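# Sort items into containers matching their sticker colors

## Task

Put every item inside the container whose color matches the color of the sticker on that item.

## Robot and tools

Robots: four identical i2rt Big YAM arms named arm1, arm2, arm3 and arm4. Each has six revolute joints, a two-finger gripper and a wrist camera (arm1_cam_wrist to arm4_cam_wrist). Four fixed room cameras also exist: cam_room_a1, cam_room_a2, cam_room_b1, cam_room_b2. Feet in the scene frame (metres, quaternion w,x,y,z): arm1 at (-0.644, +1.377, +0.914) q(+0.682, +0.007, +0.004, +0.731); arm2 at (-0.655, -0.555, +0.928) q(+0.747, +0.002, +0.000, -0.665); arm3 at (+0.651, -1.332, +0.868) q(+0.663, -0.004, -0.006, -0.748); arm4 at (+0.648, +0.477, +0.879) q(+0.687, +0.001, +0.003, +0.727). Each foot faces its own +x. A hand reaches roughly 1.0 m from its joint1 axis.

Frames: one shared scene frame, origin on the floor, +z up. The reported hand point sits between the finger pads, about 1 cm short of the tips. In the hand's own axes the fingers point along +z and open and close along y. hand_target is where the hand would be at the joint targets currently held; under load it may rest short, and the printed hand position gets less accurate at long reach.

move: one action for any subset of arms. Arguments arm1..arm4 (each an object, one per arm) plus optional cameras. An arm object may contain:
- joints: absolute targets keyed joint1_rad..joint6_rad (radians) and gripper_m (metres, fingertip gap). Ranges: joint1 -2.879..2.879 (rotation about the foot, positive counter-clockwise seen from above, 0 = along the foot's facing); joint2 0..3.141 (shoulder, 0 = upper arm back and level, increasing lifts it up then forward); joint3 0..3.019 (elbow, 0 = folded, increasing opens); joint4 -1.692..1.57 (hand pitch, positive tips fingers up); joint5 -1.57..1.57 (sideways swing, positive to the arm's right); joint6 -2.094..2.094 (roll, positive clockwise seen from behind); gripper_m 0..0.093. Done tolerances: ±0.045, ±0.14, ±0.09, ±0.055, ±0.03, ±0.035 rad, ±0.003 m.
- target: an absolute hand pose, seven numbers [x, y, z, qw, qx, qy, qz], metres in the scene frame, same format as the printed hand line. The hand travels a straight line from its hand_target to it. When target is given, joints may only contain gripper_m.
- speed: top speed of that straight path, 0.002..0.5 m/s (default 0.25); needs target. Rotation is capped at twice that value in rad/s.
Arms left out receive nothing new but may still be driving toward older targets. All motions start together; every hand path in one action finishes at the same moment, paced by the slowest. Paths last 0.5 to 10 s and an action at most 15 s. The controller limits each step to 100 mm and 20 degrees from the measured hand pose and solves by damped IK, favouring position. Expect errors of a centimetre or more, overshoot of speed near full stretch, and wide swings between postures in joint moves. Paths ignore obstacles and other arms. Unknown keys make a call invalid; out-of-range values get it refused, and a refusal cancels the rest of that reply's move, wait and finished_scene calls. cameras: list of names, ["all"], or []; default is all for an empty move, none otherwise. An empty move returns every arm's full state, images and the scene number.

wait: seconds (0 to 10) and optional cameras; commands nothing. zoom_image: camera plus region [x0, y0, x1, y1] in pixels from the top-left, at most 504 by 504, only for a camera in the latest images. read_manual: section "licences" only; shows URDF licence texts. finished_scene: scene = the current scene number; ends it irreversibly, so call it only once every item sits in its matching container and will stay there. After ending the first scene, make no further call in that reply.

Reading results: "pictures" lists image order; images may lag the state slightly. "move: arm1 done; arm2 time_out" summarises each arm sent a motion. Arms not named appear under "as last shown" with status "not commanded". joint_status/hand_status words: done; off_target (stopped away from target, may still push); time_out (each joint keeps a nearby target and keeps pushing; on_its_own lists those still moving, "held at" is a target not a reading; send the reported position to relieve it); not_followed (a self/arm-collision or reach check blocked the command; "joint command not followed" or "pose unreachable" appear, and the arm may keep trying). Joint velocities are rad/s (gripper m/s), "within noise" means still. Torques are per arm joint in N m, include gravity, carry offsets and noise; joints 3 and 4 wrap at ±28.

Gripper: closed on nothing reads 0.000 to 0.003. Gripping a hard object, the reading can be up to 0.005 below or 0.002 above its width. Commanding just under the first-touch reading grips lightly; about 0.005 below grips at full force (roughly 50 to 64 N per pad); soft items crush further with smaller targets. Open well above the reading to release.

Avoid: hard contact between arms (including one gripper closing on another's fingers), which the collision check may not prevent; knocking items out of the work area or onto the floor; releasing moving parts or dropping from height; slamming into fixed or heavy things; pushing continuously against something, since motors heat. A MOTOR HOT line warns at 85 °C; at 100 °C an OVER-TEMPERATURE FAULT drops that arm for 30 to 60 s or more, and its keys then read limit_stop_at_motor_heat until you resend targets. Loose objects may occasionally be nudged by outside pushes. The scene keeps running while you deliberate, holding the last command; prefer quick, smooth, low-effort motion.

Each tool is called after "Call:" by a JSON object that holds its "name" and its "arguments", one argument or row to a line.

## Session

Call:
{"name": "move", "arguments": {

}}

Scene clock: 0.00 s.
Joint torques (N m): no reading
Motor temperatures (°C): arm1=[22 24 25 23 21 21 21] | arm2=[24 24 24 22 22 20 23] | arm3=[24 24 23 24 24 23 23] | arm4=[23 21 22 22 25 21 24]
Heat: arm1: hottest joint3_rad 25 °C; arm2: hottest joint1_rad 24 °C; arm3: hottest joint1_rad 24 °C; arm4: hottest joint5_rad 25 °C.
Joint velocities: within noise
arm1.joint_positions: joint1_rad=-0.126 joint2_rad=+0.534 joint3_rad=+1.403 joint4_rad=-1.611 joint5_rad=-0.026 joint6_rad=-0.127 gripper_m=+0.09396
arm1.joint_status: not commanded
arm1.hand: x=-0.6307 y=+1.5360 z=+1.4200 quat_wxyz=(-0.298, +0.671, -0.622, -0.272) (m; scene frame)
arm1.hand_target: x=-0.6306 y=+1.5343 z=+1.4312 quat_wxyz=(-0.308, +0.666, -0.618, -0.280) (m; scene frame)
arm1.hand_status: not commanded
arm2.joint_positions: joint1_rad=-0.045 joint2_rad=+0.390 joint3_rad=+1.428 joint4_rad=-1.186 joint5_rad=+0.166 joint6_rad=-0.774 gripper_m=+0.09396
arm2.joint_status: not commanded
arm2.hand: x=-0.6758 y=-0.6937 z=+1.5575 quat_wxyz=(-0.217, -0.319, -0.688, +0.615) (m; scene frame)
arm2.hand_target: x=-0.6762 y=-0.6874 z=+1.5650 quat_wxyz=(-0.221, -0.317, -0.681, +0.622) (m; scene frame)
arm2.hand_status: not commanded
arm3.joint_positions: joint1_rad=+0.075 joint2_rad=+0.276 joint3_rad=+1.523 joint4_rad=-1.599 joint5_rad=-0.185 joint6_rad=-0.597 gripper_m=+0.09396
arm3.joint_status: not commanded
arm3.hand: x=+0.6806 y=-1.3526 z=+1.4445 quat_wxyz=(-0.326, -0.350, -0.735, +0.481) (m; scene frame)
arm3.hand_target: x=+0.6807 y=-1.3504 z=+1.4501 quat_wxyz=(-0.328, -0.347, -0.731, +0.487) (m; scene frame)
arm3.hand_status: not commanded
arm4.joint_positions: joint1_rad=+0.109 joint2_rad=+0.555 joint3_rad=+1.556 joint4_rad=-1.251 joint5_rad=+0.178 joint6_rad=-0.775 gripper_m=+0.09396
arm4.joint_status: not commanded
arm4.hand: x=+0.6523 y=+0.6619 z=+1.5271 quat_wxyz=(-0.572, +0.731, -0.297, -0.221) (m; scene frame)
arm4.hand_target: x=+0.6532 y=+0.6568 z=+1.5356 quat_wxyz=(-0.580, +0.725, -0.296, -0.226) (m; scene frame)
arm4.hand_status: not commanded
pictures: arm1_cam_wrist, arm2_cam_wrist, arm3_cam_wrist, arm4_cam_wrist, cam_room_a1, cam_room_a2, cam_room_b1, cam_room_b2
Images, in order (width x height): arm1_cam_wrist 672x504, arm2_cam_wrist 672x504, arm3_cam_wrist 672x504, arm4_cam_wrist 672x504, cam_room_a1 672x504, cam_room_a2 672x504, cam_room_b1 672x504, cam_room_b2 672x504.

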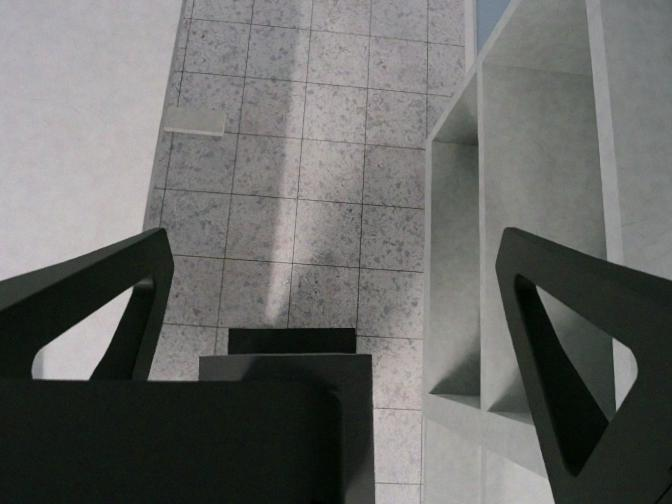

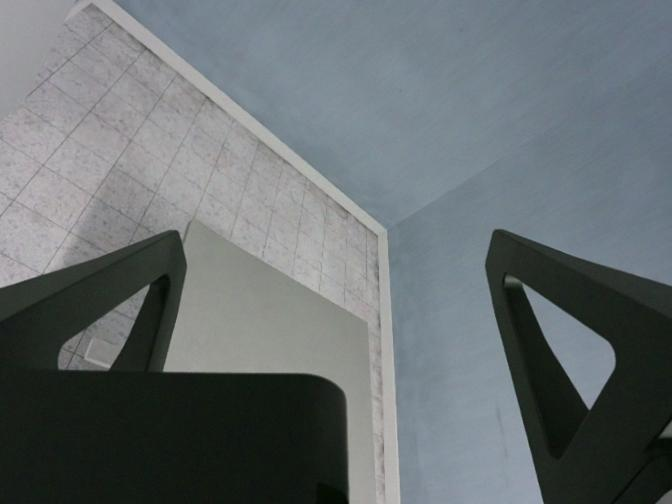

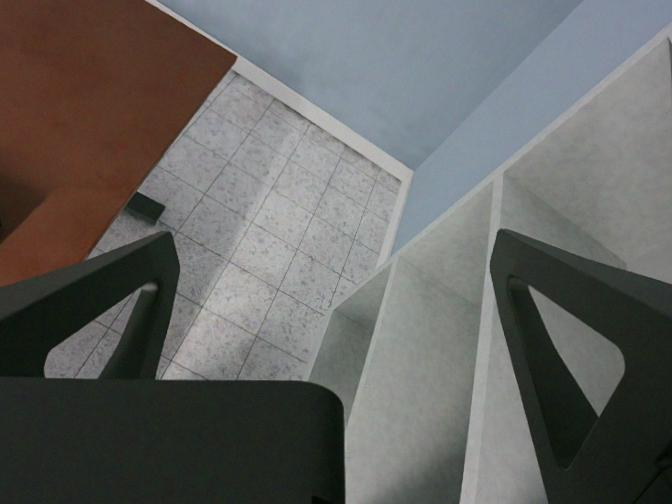

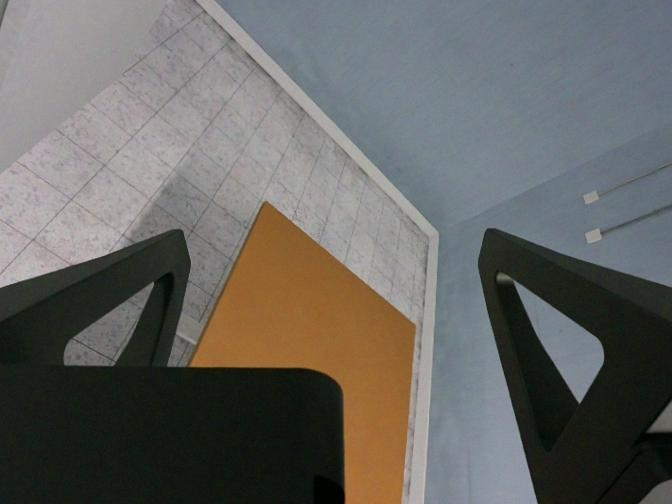

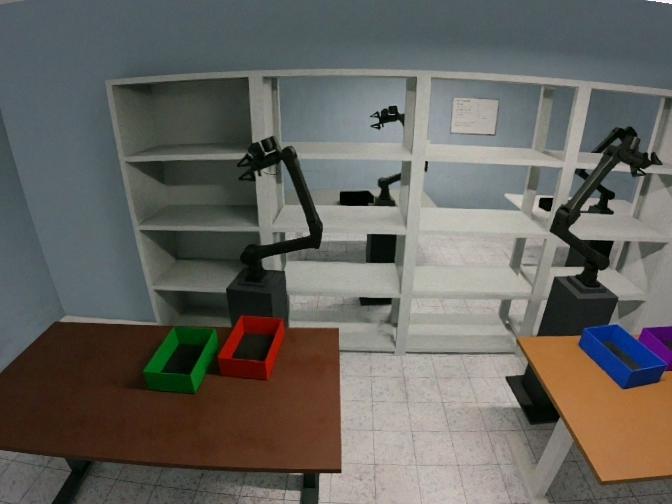

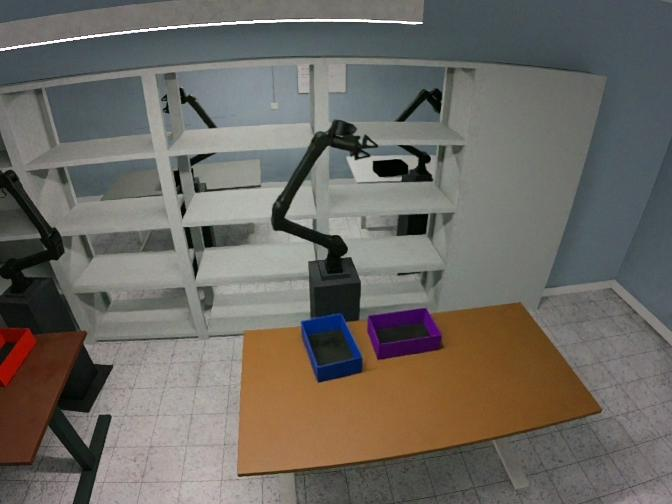

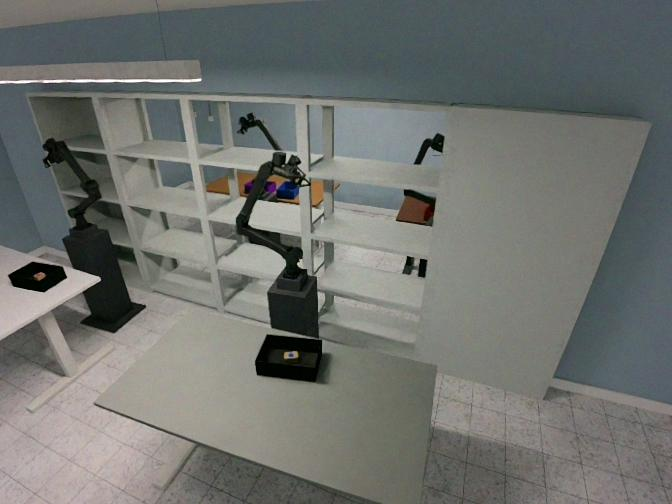

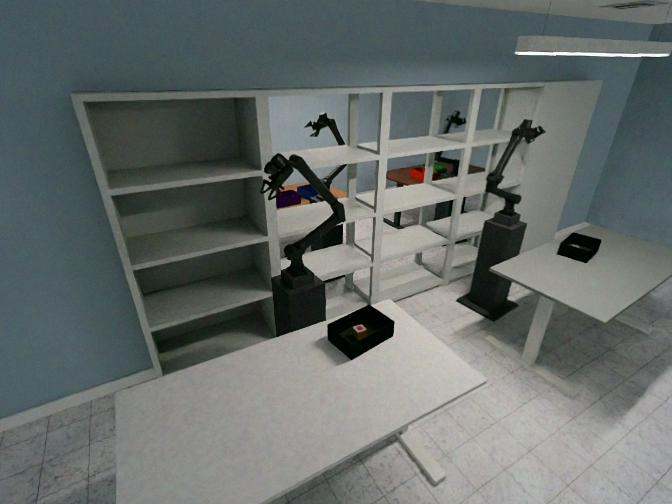

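Call:
{"name": "zoom_image", "arguments": {
  "camera": "cam_room_b1",
  "region": [0, 240, 336, 492]
}}

Call:
{"name": "zoom_image", "arguments": {
  "camera": "cam_room_b1",
  "region": [240, 320, 340, 395]
}}

Call:
{"name": "zoom_image", "arguments": {
  "camera": "cam_room_b2",
  "region": [310, 290, 410, 365]
}}

Call:
{"name": "zoom_image", "arguments": {
  "camera": "cam_room_b2",
  "region": [70, 80, 574, 458]
}}

Call:
{"name": "zoom_image", "arguments": {
  "camera": "cam_room_a1",
  "region": [100, 60, 604, 438]
}}

Call:
{"name": "zoom_image", "arguments": {
  "camera": "cam_room_a2",
  "region": [100, 60, 604, 438]
}}

Scaled by 1.500.

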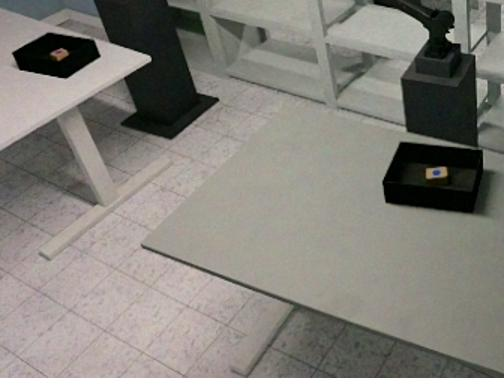

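Scaled by 5.040.

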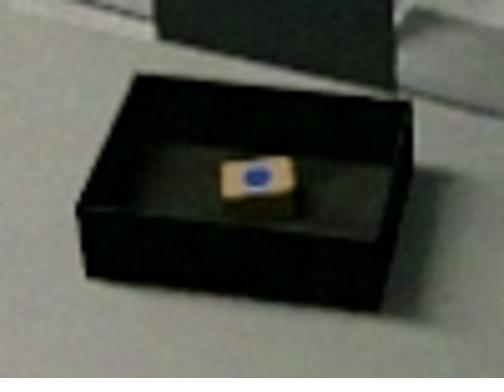

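Scaled by 5.040.

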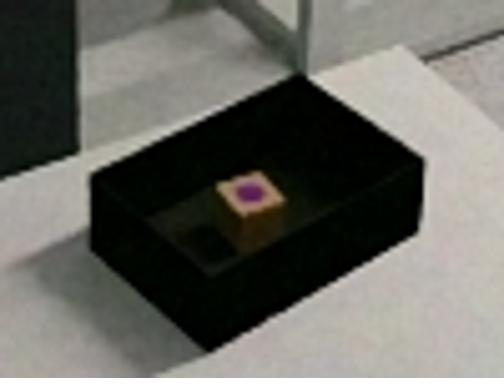

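Scaled by 1.000.

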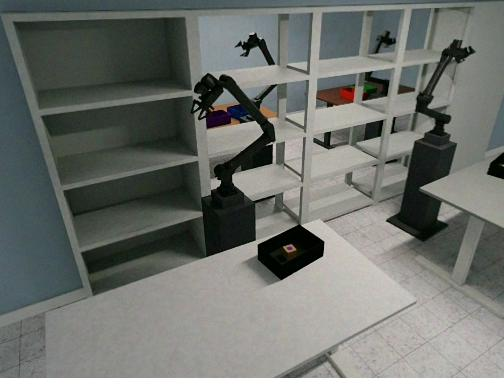

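Scaled by 1.000.

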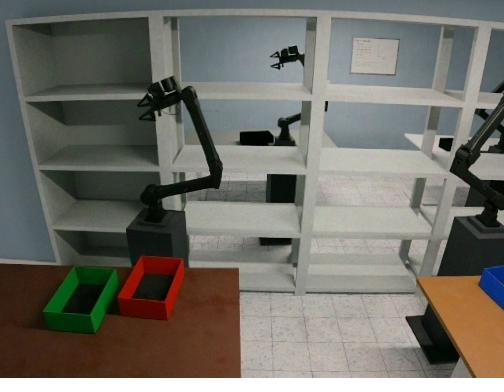

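Scaled by 1.000.

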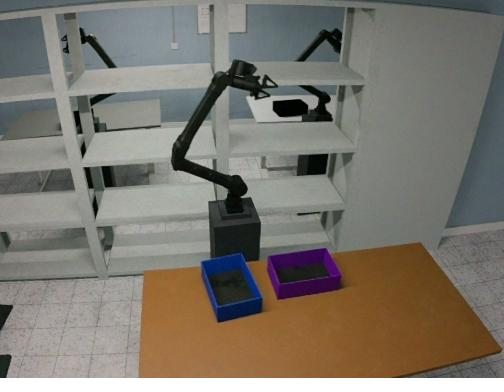

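Call:
{"name": "move", "arguments": {
  "arm1": {"joints": {"joint1_rad": -2.426, "joint4_rad": -0.43, "joint5_rad": 0, "joint6_rad": 0}},
  "arm2": {"joints": {"joint1_rad": 2.24, "joint4_rad": -0.6, "joint5_rad": 0, "joint6_rad": 0}},
  "arm3": {"joints": {"joint1_rad": -1.99, "joint4_rad": -0.8, "joint5_rad": 0, "joint6_rad": 0}},
  "arm4": {"joints": {"joint1_rad": 0.905, "joint4_rad": -0.6, "joint5_rad": 0, "joint6_rad": 0}},
  "cameras": ["all"]
}}

Scene clock: 75.73 s.
Joint torques (N m): arm1=[-1.96 5.19 10.07 2.4 -0.02 0.11] | arm2=[1.14 5.54 8.46 2.99 -0.02 0.21] | arm3=[0.62 10.4 5.24 1.98 0.01 0.02] | arm4=[1.14 4.37 7.13 1.94 0.01 0.15]
Motor temperatures (°C): arm1=[22 24 29 24 21 21 21] | arm2=[24 25 27 23 22 20 23] | arm3=[24 25 24 24 24 23 23] | arm4=[23 22 27 22 24 21 24]
Heat: arm1: hottest joint3_rad 29 °C; arm2: hottest joint3_rad 27 °C; arm3: hottest joint2_rad 25 °C; arm4: hottest joint3_rad 27 °C.
move: arm1 done; arm2 done; arm3 done; arm4 done
Joint velocities: within noise
arm1.joint_positions: joint1_rad=-2.419 joint2_rad=+0.534 joint3_rad=+1.403 joint4_rad=-0.451 joint5_rad=+0.000 joint6_rad=-0.007 gripper_m=+0.09399
arm1.joint_status: all done
arm1.hand: x=-0.4867 y=+1.2314 z=+1.6851 quat_wxyz=(-0.770, -0.204, -0.512, +0.322) (m; scene frame)
arm1.hand_target: x=-0.4952 y=+1.2381 z=+1.7011 quat_wxyz=(-0.781, -0.200, -0.493, +0.327) (m; scene frame)
arm1.hand_status: not commanded
arm2.joint_positions: joint1_rad=+2.235 joint2_rad=+0.390 joint3_rad=+1.428 joint4_rad=-0.618 joint5_rad=+0.000 joint6_rad=-0.014 gripper_m=+0.09400
arm2.joint_status: all done
arm2.hand: x=-0.5721 y=-0.4748 z=+1.6958 quat_wxyz=(-0.779, +0.210, -0.501, -0.314) (m; scene frame)
arm2.hand_target: x=-0.5802 y=-0.4821 z=+1.7063 quat_wxyz=(-0.785, +0.202, -0.487, -0.326) (m; scene frame)
arm2.hand_status: not commanded
arm3.joint_positions: joint1_rad=-1.982 joint2_rad=+0.272 joint3_rad=+1.523 joint4_rad=-0.815 joint5_rad=+0.000 joint6_rad=-0.008 gripper_m=+0.09400
arm3.joint_status: all done
arm3.hand: x=+0.6326 y=-1.3104 z=+1.6321 quat_wxyz=(+0.221, -0.521, +0.144, +0.811) (m; scene frame)
arm3.hand_target: x=+0.6361 y=-1.3121 z=+1.6396 quat_wxyz=(+0.223, -0.511, +0.146, +0.817) (m; scene frame)
arm3.hand_status: not commanded
arm4.joint_positions: joint1_rad=+0.900 joint2_rad=+0.555 joint3_rad=+1.556 joint4_rad=-0.618 joint5_rad=+0.002 joint6_rad=-0.014 gripper_m=+0.09398
arm4.joint_status: all done
arm4.hand: x=+0.5114 y=+0.5800 z=+1.6814 quat_wxyz=(-0.255, +0.533, -0.168, -0.789) (m; scene frame)
arm4.hand_target: x=+0.5190 y=+0.5733 z=+1.6929 quat_wxyz=(-0.250, +0.518, -0.165, -0.801) (m; scene frame)
arm4.hand_status: not commanded
pictures: arm1_cam_wrist, arm2_cam_wrist, arm3_cam_wrist, arm4_cam_wrist, cam_room_a1, cam_room_a2, cam_room_b1, cam_room_b2
Images, in order (width x height): arm1_cam_wrist 672x504, arm2_cam_wrist 672x504, arm3_cam_wrist 672x504, arm4_cam_wrist 672x504, cam_room_a1 672x504, cam_room_a2 672x504, cam_room_b1 672x504, cam_room_b2 672x504.

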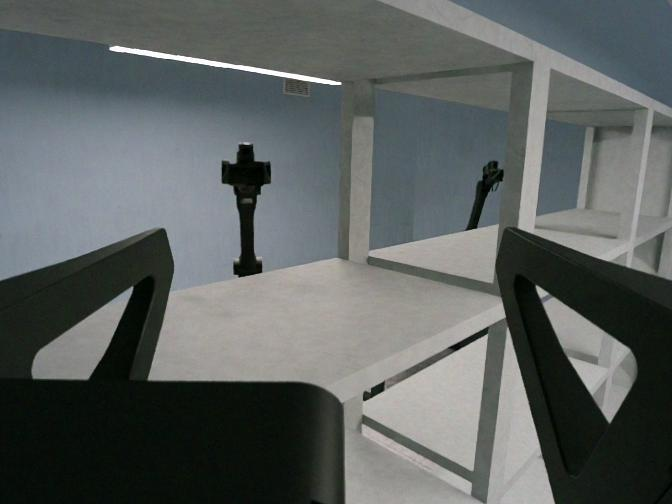

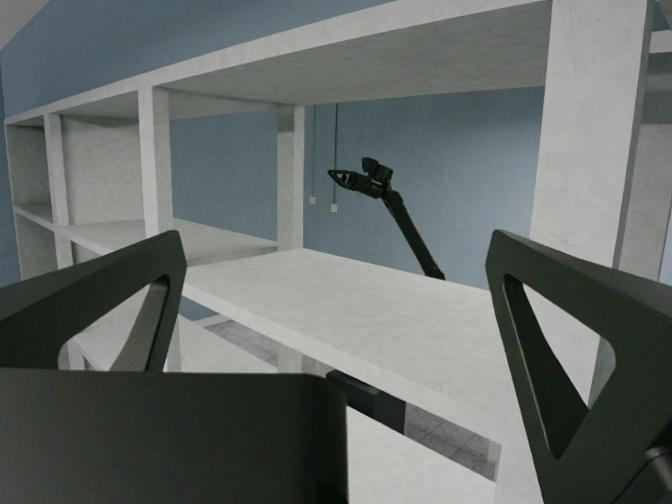

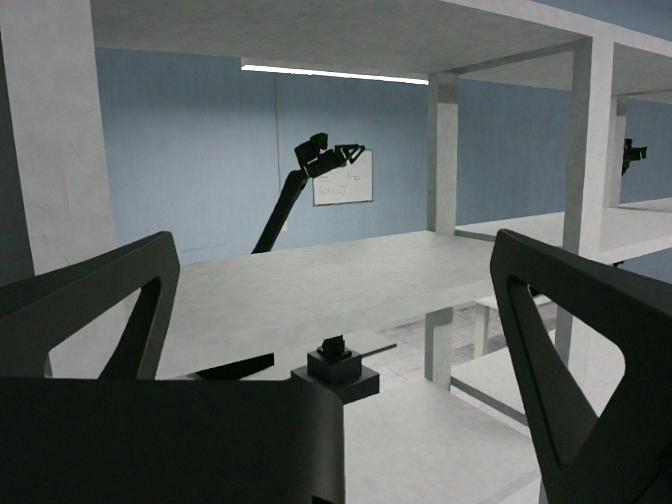

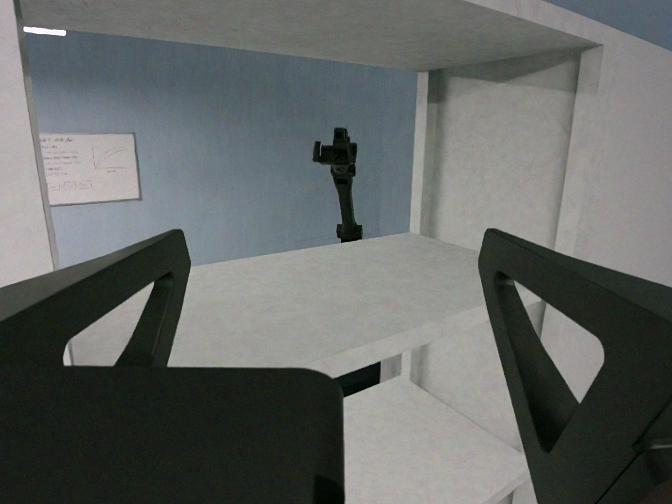

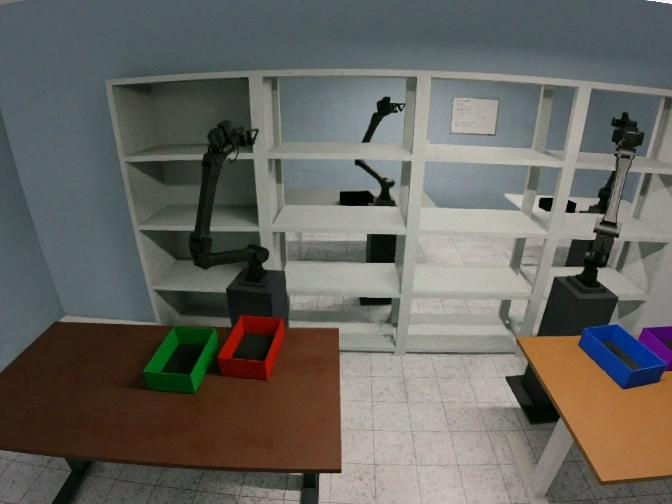

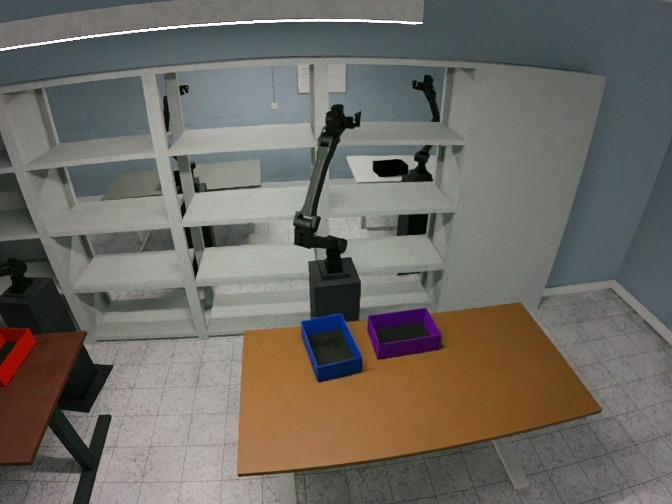

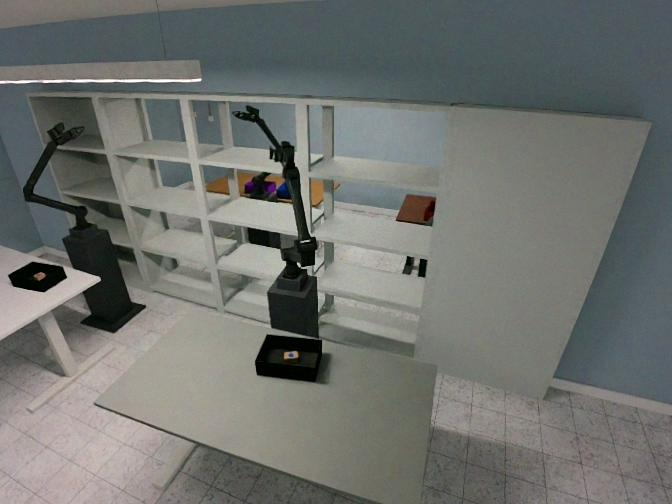

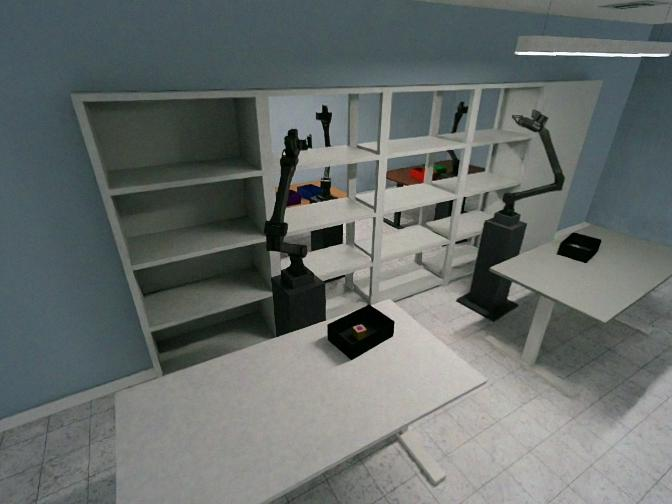

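Call:
{"name": "move", "arguments": {
  "arm1": {"joints": {"joint1_rad": -2.278, "joint2_rad": 0.714, "joint3_rad": 0.456, "joint4_rad": 0.607}},
  "arm2": {"joints": {"joint1_rad": -1.688, "joint2_rad": 0.874, "joint3_rad": 0.918, "joint4_rad": -1.038}},
  "arm4": {"joints": {"joint1_rad": -1.627, "joint2_rad": 0.892, "joint3_rad": 1.056, "joint4_rad": -1.159}},
  "cameras": ["all"]
}}

Scene clock: 178.13 s.
Joint torques (N m): arm1=[-1.32 -0.32 12.14 2.45 0.02 0.12] | arm2=[0.56 -6.65 13.5 1.5 -0.11 0.19] | arm3=[0.5 10.34 5.23 2.03 -0.01 0.03] | arm4=[1.03 -5.36 11.55 0.38 0.04 0.18]
Motor temperatures (°C): arm1=[22 24 31 24 21 21 21] | arm2=[24 25 28 23 22 20 23] | arm3=[24 25 25 24 24 23 23] | arm4=[23 22 29 22 24 21 24]
Heat: arm1: hottest joint3_rad 31 °C; arm2: hottest joint3_rad 28 °C; arm3: hottest joint2_rad 25 °C; arm4: hottest joint3_rad 29 °C.
move: arm1 done; arm2 done; arm4 done
Joint velocities: within noise
arm1.joint_positions: joint1_rad=-2.284 joint2_rad=+0.725 joint3_rad=+0.448 joint4_rad=+0.585 joint5_rad=+0.000 joint6_rad=-0.007 gripper_m=+0.09399
arm1.joint_status: all done
arm1.hand: x=-0.3281 y=+1.1433 z=+1.3115 quat_wxyz=(-0.760, -0.184, -0.567, +0.259) (m; scene frame)
arm1.hand_target: x=-0.3301 y=+1.1478 z=+1.3257 quat_wxyz=(-0.773, -0.179, -0.551, +0.258) (m; scene frame)
arm1.hand_status: not commanded
arm2.joint_positions: joint1_rad=-1.686 joint2_rad=+0.885 joint3_rad=+0.901 joint4_rad=-1.030 joint5_rad=+0.002 joint6_rad=-0.012 gripper_m=+0.09407
arm2.joint_status: all done
arm2.hand: x=-1.0031 y=-0.5559 z=+1.1893 quat_wxyz=(+0.004, -0.962, -0.007, +0.274) (m; scene frame)
arm2.hand_target: x=-1.0033 y=-0.5557 z=+1.2010 quat_wxyz=(+0.002, -0.959, -0.001, +0.284) (m; scene frame)
arm2.hand_status: not commanded
arm3: as last shown
arm3.hand: x=+0.6326 y=-1.3104 z=+1.6321 quat_wxyz=(+0.221, -0.521, +0.145, +0.811) (m; scene frame)
arm4.joint_positions: joint1_rad=-1.626 joint2_rad=+0.896 joint3_rad=+1.024 joint4_rad=-1.148 joint5_rad=+0.001 joint6_rad=-0.012 gripper_m=+0.09401
arm4.joint_status: all done
arm4.hand: x=+0.9964 y=+0.4783 z=+1.1834 quat_wxyz=(-0.270, +0.007, -0.963, +0.003) (m; scene frame)
arm4.hand_target: x=+0.9982 y=+0.4780 z=+1.1997 quat_wxyz=(-0.282, +0.000, -0.960, +0.002) (m; scene frame)
arm4.hand_status: not commanded
pictures: arm1_cam_wrist, arm2_cam_wrist, arm3_cam_wrist, arm4_cam_wrist, cam_room_a1, cam_room_a2, cam_room_b1, cam_room_b2
Images, in order (width x height): arm1_cam_wrist 672x504, arm2_cam_wrist 672x504, arm3_cam_wrist 672x504, arm4_cam_wrist 672x504, cam_room_a1 672x504, cam_room_a2 672x504, cam_room_b1 672x504, cam_room_b2 672x504.

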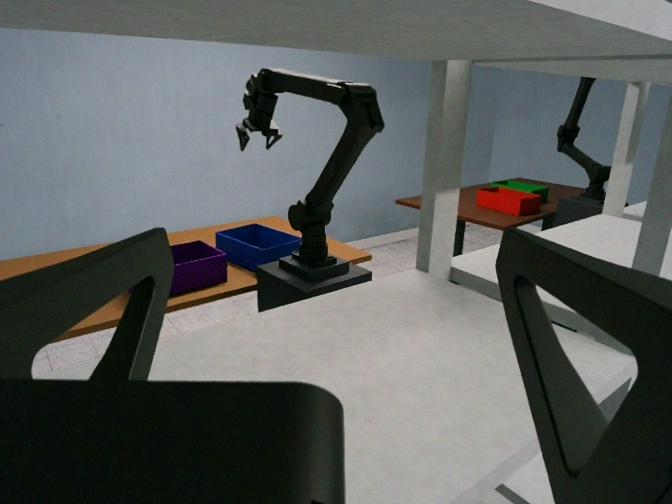

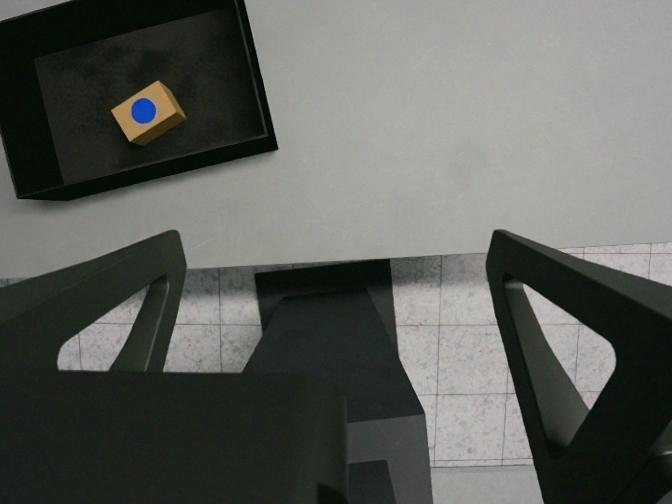

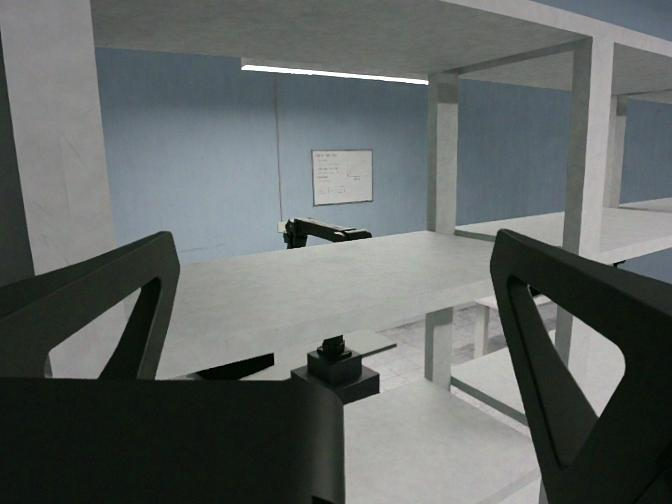

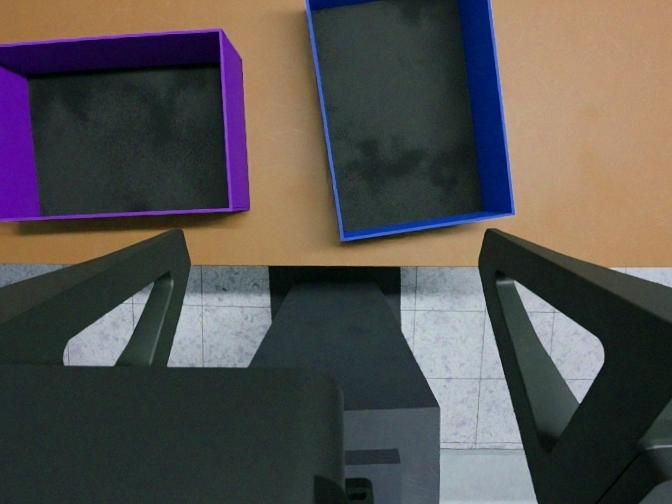

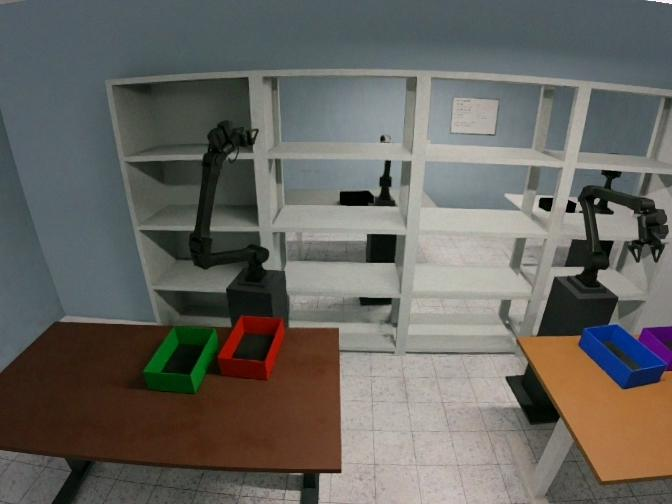

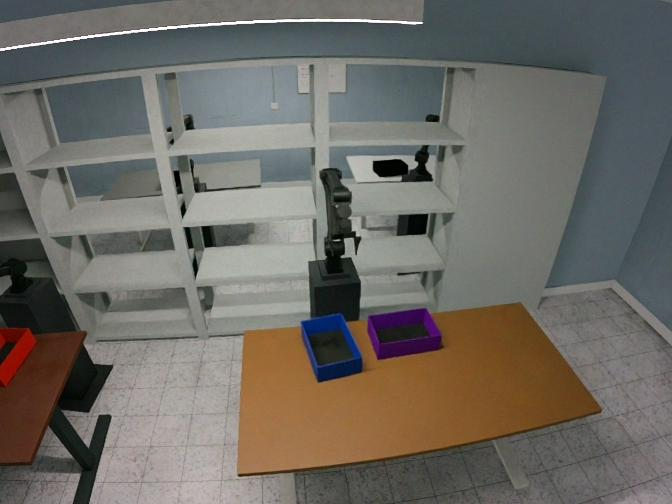

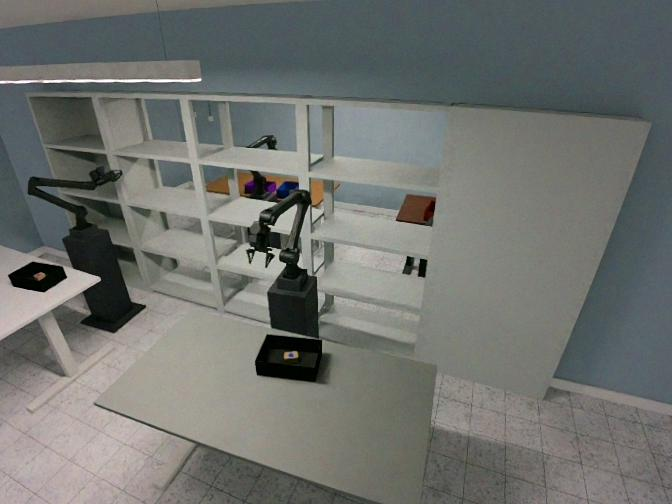

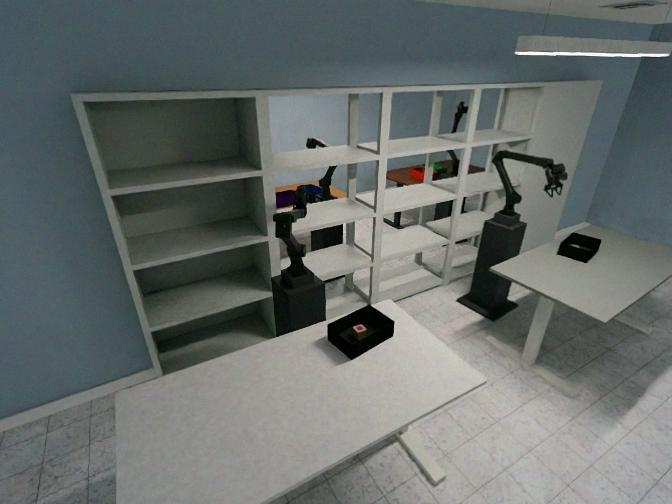

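Call:
{"name": "move", "arguments": {
  "arm1": {"joints": {"joint2_rad": 0.45, "joint3_rad": 0.8, "joint4_rad": -1.4}},
  "arm2": {"joints": {"joint1_rad": -1.253, "joint2_rad": 1.616, "joint3_rad": 1.03, "joint4_rad": -0.443}},
  "cameras": ["arm2_cam_wrist"]
}}

Call:
{"name": "move", "arguments": {
  "arm1": {"joints": {"joint1_rad": 0.0}}
}}

Call:
{"name": "move", "arguments": {
  "arm1": {"joints": {"joint1_rad": 1.501, "joint2_rad": 0.874, "joint3_rad": 0.94, "joint4_rad": -1.038}},
  "cameras": ["arm1_cam_wrist", "cam_room_b2"]
}}

Scene clock: 254.53 s.
Joint torques (N m): arm1=[-1.26 3.37 11.52 0.85 0.01 0.13] | arm2=[0.09 -15.09 12.04 2.45 -0.05 0.19] | arm3=[0.67 10.17 5.27 2.04 0.01 0.01] | arm4=[0.56 -5.54 11.41 0.5 0.05 0.19]
Motor temperatures (°C): arm1=[22 24 35 24 21 21 21] | arm2=[24 25 33 22 22 20 23] | arm3=[24 25 25 24 24 23 23] | arm4=[23 22 35 22 24 21 24]
Heat: arm1: hottest joint3_rad 35 °C; arm2: hottest joint3_rad 33 °C; arm3: hottest joint2_rad 25 °C; arm4: hottest joint3_rad 35 °C.
move: arm1 done; arm2 done
Joint velocities: within noise
arm1.joint_positions: joint1_rad=-2.284 joint2_rad=+0.452 joint3_rad=+0.791 joint4_rad=-1.389 joint5_rad=+0.000 joint6_rad=-0.007 gripper_m=+0.09399
arm1.joint_status: all done
arm1.hand: x=-0.4844 y=+1.2594 z=+1.1802 quat_wxyz=(-0.236, -0.302, -0.920, +0.084) (m; scene frame)
arm1.hand_target: x=-0.4850 y=+1.2615 z=+1.1835 quat_wxyz=(-0.237, -0.303, -0.919, +0.082) (m; scene frame)
arm1.hand_status: not commanded
arm2.joint_positions: joint1_rad=-1.244 joint2_rad=+1.607 joint3_rad=+1.007 joint4_rad=-0.460 joint5_rad=+0.001 joint6_rad=-0.012 gripper_m=+0.09407
arm2.joint_status: all done
arm2.hand: x=-1.1432 y=-0.7867 z=+1.0010 quat_wxyz=(-0.052, -0.943, -0.219, +0.246) (m; scene frame)
arm2.hand_target: x=-1.1570 y=-0.7879 z=+1.0085 quat_wxyz=(-0.056, -0.941, -0.208, +0.260) (m; scene frame)
arm2.hand_status: not commanded
arm3, arm4: as last shown
pictures: arm2_cam_wrist
Images, in order (width x height): arm2_cam_wrist 672x504.

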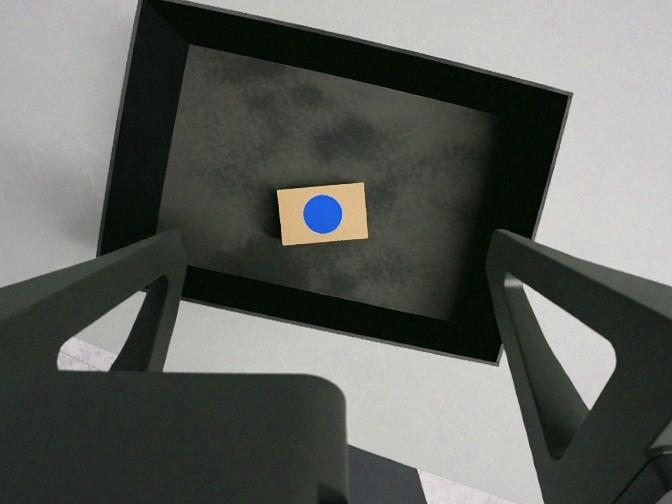

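Scene clock: 256.63 s.
Joint torques (N m): arm1=[-1.14 3.78 11.54 0.72 0.11 0.04] | arm2=[0.09 -15.03 12.01 2.44 -0.05 0.18] | arm3=[0.67 10.4 5.26 2.03 0 0.02] | arm4=[1.14 -5.48 11.41 0.5 0.07 0.14]
Motor temperatures (°C): arm1=[22 24 34 24 21 21 21] | arm2=[24 25 33 22 22 20 23] | arm3=[24 25 25 24 24 23 23] | arm4=[23 22 35 22 24 21 24]
Heat: arm1: hottest joint3_rad 34 °C; arm2: hottest joint3_rad 33 °C; arm3: hottest joint2_rad 25 °C; arm4: hottest joint3_rad 35 °C.
move: arm1 done
Joint velocities: within noise
arm1.joint_positions: joint1_rad=-0.007 joint2_rad=+0.452 joint3_rad=+0.791 joint4_rad=-1.389 joint5_rad=-0.002 joint6_rad=-0.006 gripper_m=+0.09402
arm1.joint_status: all done
arm1.hand: x=-0.6515 y=+1.5706 z=+1.1837 quat_wxyz=(-0.172, +0.705, -0.661, -0.194) (m; scene frame)
arm1.hand_target: x=-0.6523 y=+1.5688 z=+1.1870 quat_wxyz=(-0.171, +0.705, -0.660, -0.195) (m; scene frame)
arm1.hand_status: not commanded
arm2, arm3, arm4: as last shown
pictures: none

Scene clock: 258.40 s.
Joint torques (N m): arm1=[-1.2 -3.02 14.67 1.8 0.06 0.09] | arm2=[-0.03 -14.97 12 2.48 -0.05 0.18] | arm3=[0.67 10.4 5.31 2.02 0.01 0.03] | arm4=[1.14 -5.54 11.47 0.47 0.05 0.15]
Motor temperatures (°C): arm1=[22 24 34 24 21 21 21] | arm2=[24 25 33 22 22 20 23] | arm3=[24 25 25 24 24 23 23] | arm4=[23 22 35 22 24 21 24]
Heat: arm1: hottest joint3_rad 34 °C; arm2: hottest joint3_rad 33 °C; arm3: hottest joint2_rad 25 °C; arm4: hottest joint3_rad 35 °C.
move: arm1 done
Joint velocities: within noise
arm1.joint_positions: joint1_rad=+1.497 joint2_rad=+0.888 joint3_rad=+0.904 joint4_rad=-1.052 joint5_rad=-0.002 joint6_rad=-0.005 gripper_m=+0.09402
arm1.joint_status: all done
arm1.hand: x=-0.9835 y=+1.3785 z=+1.1794 quat_wxyz=(-0.002, +0.962, +0.001, -0.272) (m; scene frame)
arm1.hand_target: x=-0.9910 y=+1.3774 z=+1.2044 quat_wxyz=(-0.001, +0.953, +0.000, -0.303) (m; scene frame)
arm1.hand_status: not commanded
arm2, arm3, arm4: as last shown
pictures: arm1_cam_wrist, cam_room_b2
Images, in order (width x height): arm1_cam_wrist 672x504, cam_room_b2 672x504.

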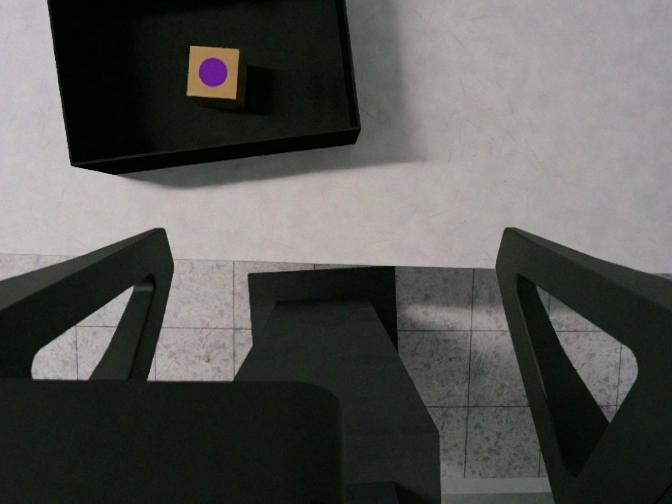

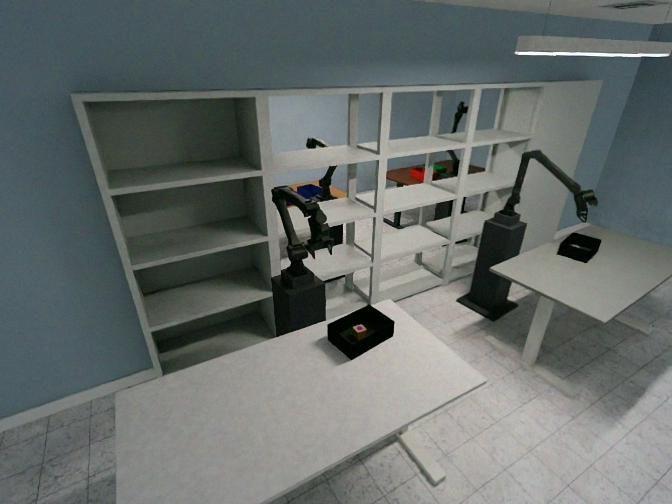

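Call:
{"name": "move", "arguments": {
  "arm1": {"target": [-1.159, 1.237, 0.92, 0.00228, -0.99585, 0.02608, 0.08713]},
  "arm2": {"target": [-1.145, -0.799, 0.90, 0.02256, 0.9622, 0.2578, -0.0842]},
  "cameras": ["arm1_cam_wrist", "arm2_cam_wrist"]
}}

Scene clock: 310.33 s.
Joint torques (N m): arm1=[-1.79 -14.45 12.55 0.61 0.08 0.11] | arm2=[1.49 -16.44 12.63 0.55 -0.19 -0.07] | arm3=[0.5 10.34 5.27 2 0.01 0.02] | arm4=[0.79 -5.13 11.47 0.42 0.07 0.19]
Motor temperatures (°C): arm1=[22 24 34 23 21 21 21] | arm2=[24 26 33 23 22 20 23] | arm3=[24 25 25 24 24 23 23] | arm4=[23 22 37 22 24 21 24]
Heat: arm1: hottest joint3_rad 34 °C; arm2: hottest joint3_rad 33 °C; arm3: hottest joint2_rad 25 °C; arm4: hottest joint3_rad 37 °C.
move: arm1 off_target; arm2 off_target
Joint velocities: within noise
arm1.joint_positions: joint1_rad=+1.779 joint2_rad=+1.858 joint3_rad=+1.152 joint4_rad=-0.771 joint5_rad=+0.051 joint6_rad=+0.324 gripper_m=+0.09402
arm1.joint_status: not commanded
arm1.hand: x=-1.1354 y=+1.2474 z=+0.9014 quat_wxyz=(-0.011, +0.998, -0.025, -0.060) (m; scene frame)
arm1.hand_target: x=-1.1578 y=+1.2372 z=+0.9207 quat_wxyz=(-0.002, +0.996, -0.026, -0.087) (m; scene frame)
arm1.hand_status: off_target (0.032 m and 3.3 deg from the pose sent, 0.344 m and 21.7 deg at the start)
arm2.joint_positions: joint1_rad=-1.238 joint2_rad=+1.881 joint3_rad=+1.157 joint4_rad=-0.676 joint5_rad=-0.010 joint6_rad=-0.049 gripper_m=+0.09407
arm2.joint_status: not commanded
arm2.hand: x=-1.1322 y=-0.7868 z=+0.8994 quat_wxyz=(-0.020, -0.966, -0.246, +0.081) (m; scene frame)
arm2.hand_target: x=-1.1444 y=-0.7987 z=+0.9003 quat_wxyz=(-0.023, -0.962, -0.258, +0.085) (m; scene frame)
arm2.hand_status: off_target (0.018 m and 1.4 deg from the pose sent, 0.102 m and 19.5 deg at the start)
arm3, arm4: as last shown
pictures: arm1_cam_wrist, arm2_cam_wrist
Images, in order (width x height): arm1_cam_wrist 672x504, arm2_cam_wrist 672x504.

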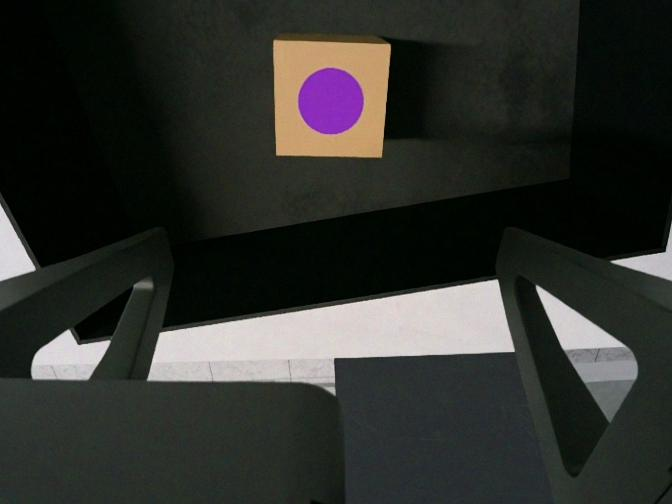

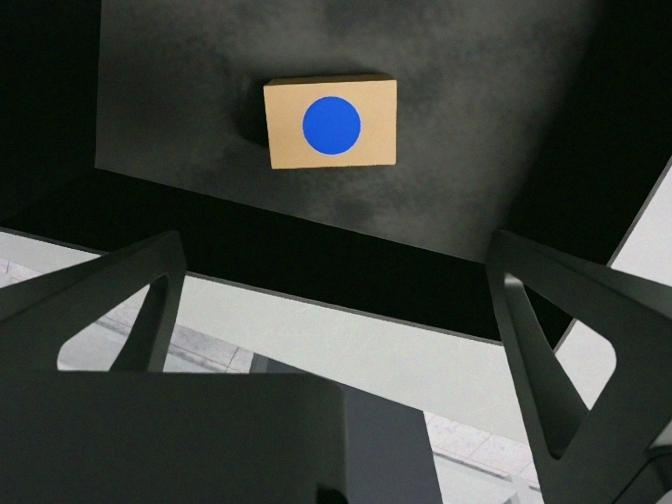

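Call:
{"name": "move", "arguments": {
  "arm1": {"target": [-1.180, 1.235, 0.845, 0.00228, -0.99585, 0.02608, 0.08713], "speed": 0.15},
  "arm2": {"target": [-1.155, -0.807, 0.825, 0.0245, 0.9559, 0.2804, -0.0836], "speed": 0.15},
  "cameras": ["arm1_cam_wrist", "arm2_cam_wrist"]
}}

Scene clock: 334.13 s.
Joint torques (N m): arm1=[-2.02 -15.09 11.15 1.17 0.06 0.04] | arm2=[1.38 -18.08 10.93 1.58 -0.2 -0.07] | arm3=[0.5 10.34 5.3 2 0.01 0.02] | arm4=[0.73 -5.3 11.54 0.42 0.05 0.17]
Motor temperatures (°C): arm1=[22 25 35 23 21 21 21] | arm2=[24 26 35 22 22 20 23] | arm3=[24 25 25 24 24 23 23] | arm4=[23 22 37 22 24 21 24]
Heat: arm1: hottest joint3_rad 35 °C; arm2: hottest joint3_rad 35 °C; arm3: hottest joint2_rad 25 °C; arm4: hottest joint3_rad 37 °C.
move: arm1 off_target; arm2 off_target
Joint velocities: within noise
arm1.joint_positions: joint1_rad=+1.779 joint2_rad=+2.023 joint3_rad=+1.182 joint4_rad=-0.638 joint5_rad=+0.051 joint6_rad=+0.324 gripper_m=+0.09402
arm1.joint_status: not commanded
arm1.hand: x=-1.1536 y=+1.2428 z=+0.8320 quat_wxyz=(-0.012, +0.998, -0.025, -0.059) (m; scene frame)
arm1.hand_target: x=-1.1789 y=+1.2353 z=+0.8459 quat_wxyz=(-0.002, +0.996, -0.026, -0.087) (m; scene frame)
arm1.hand_status: off_target (0.030 m and 3.4 deg from the pose sent, 0.073 m and 3.3 deg at the start)
arm2.joint_positions: joint1_rad=-1.236 joint2_rad=+2.049 joint3_rad=+1.182 joint4_rad=-0.559 joint5_rad=-0.017 joint6_rad=-0.093 gripper_m=+0.09407
arm2.joint_status: not commanded
arm2.hand: x=-1.1392 y=-0.7929 z=+0.8256 quat_wxyz=(-0.020, -0.960, -0.269, +0.069) (m; scene frame)
arm2.hand_target: x=-1.1542 y=-0.8067 z=+0.8257 quat_wxyz=(-0.024, -0.956, -0.280, +0.084) (m; scene frame)
arm2.hand_status: off_target (0.021 m and 2.3 deg from the pose sent, 0.080 m and 4.1 deg at the start)
arm3, arm4: as last shown
pictures: arm1_cam_wrist, arm2_cam_wrist
Images, in order (width x height): arm1_cam_wrist 672x504, arm2_cam_wrist 672x504.

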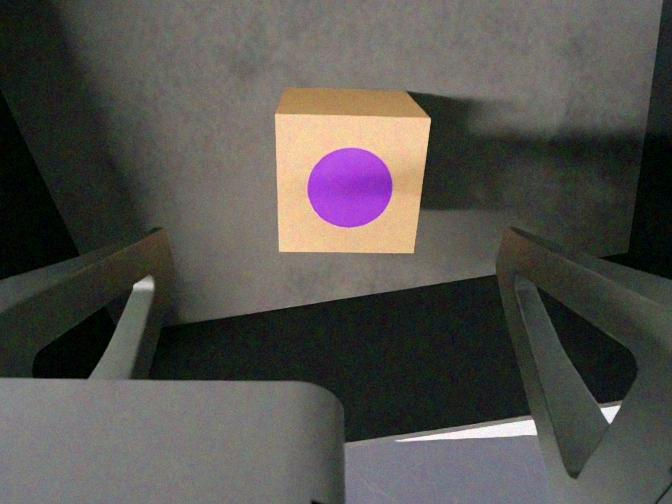

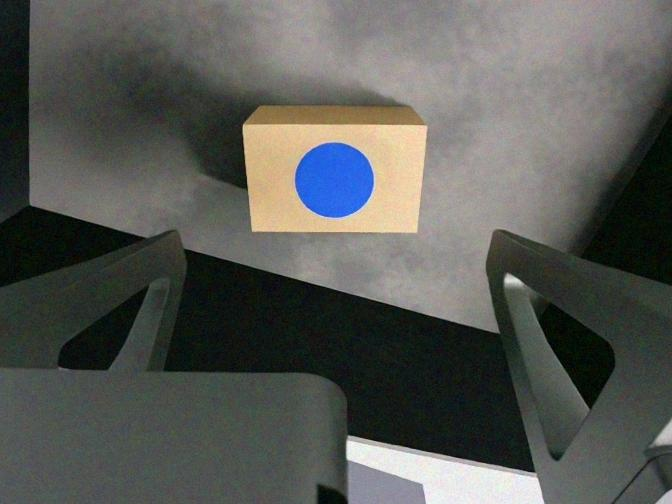

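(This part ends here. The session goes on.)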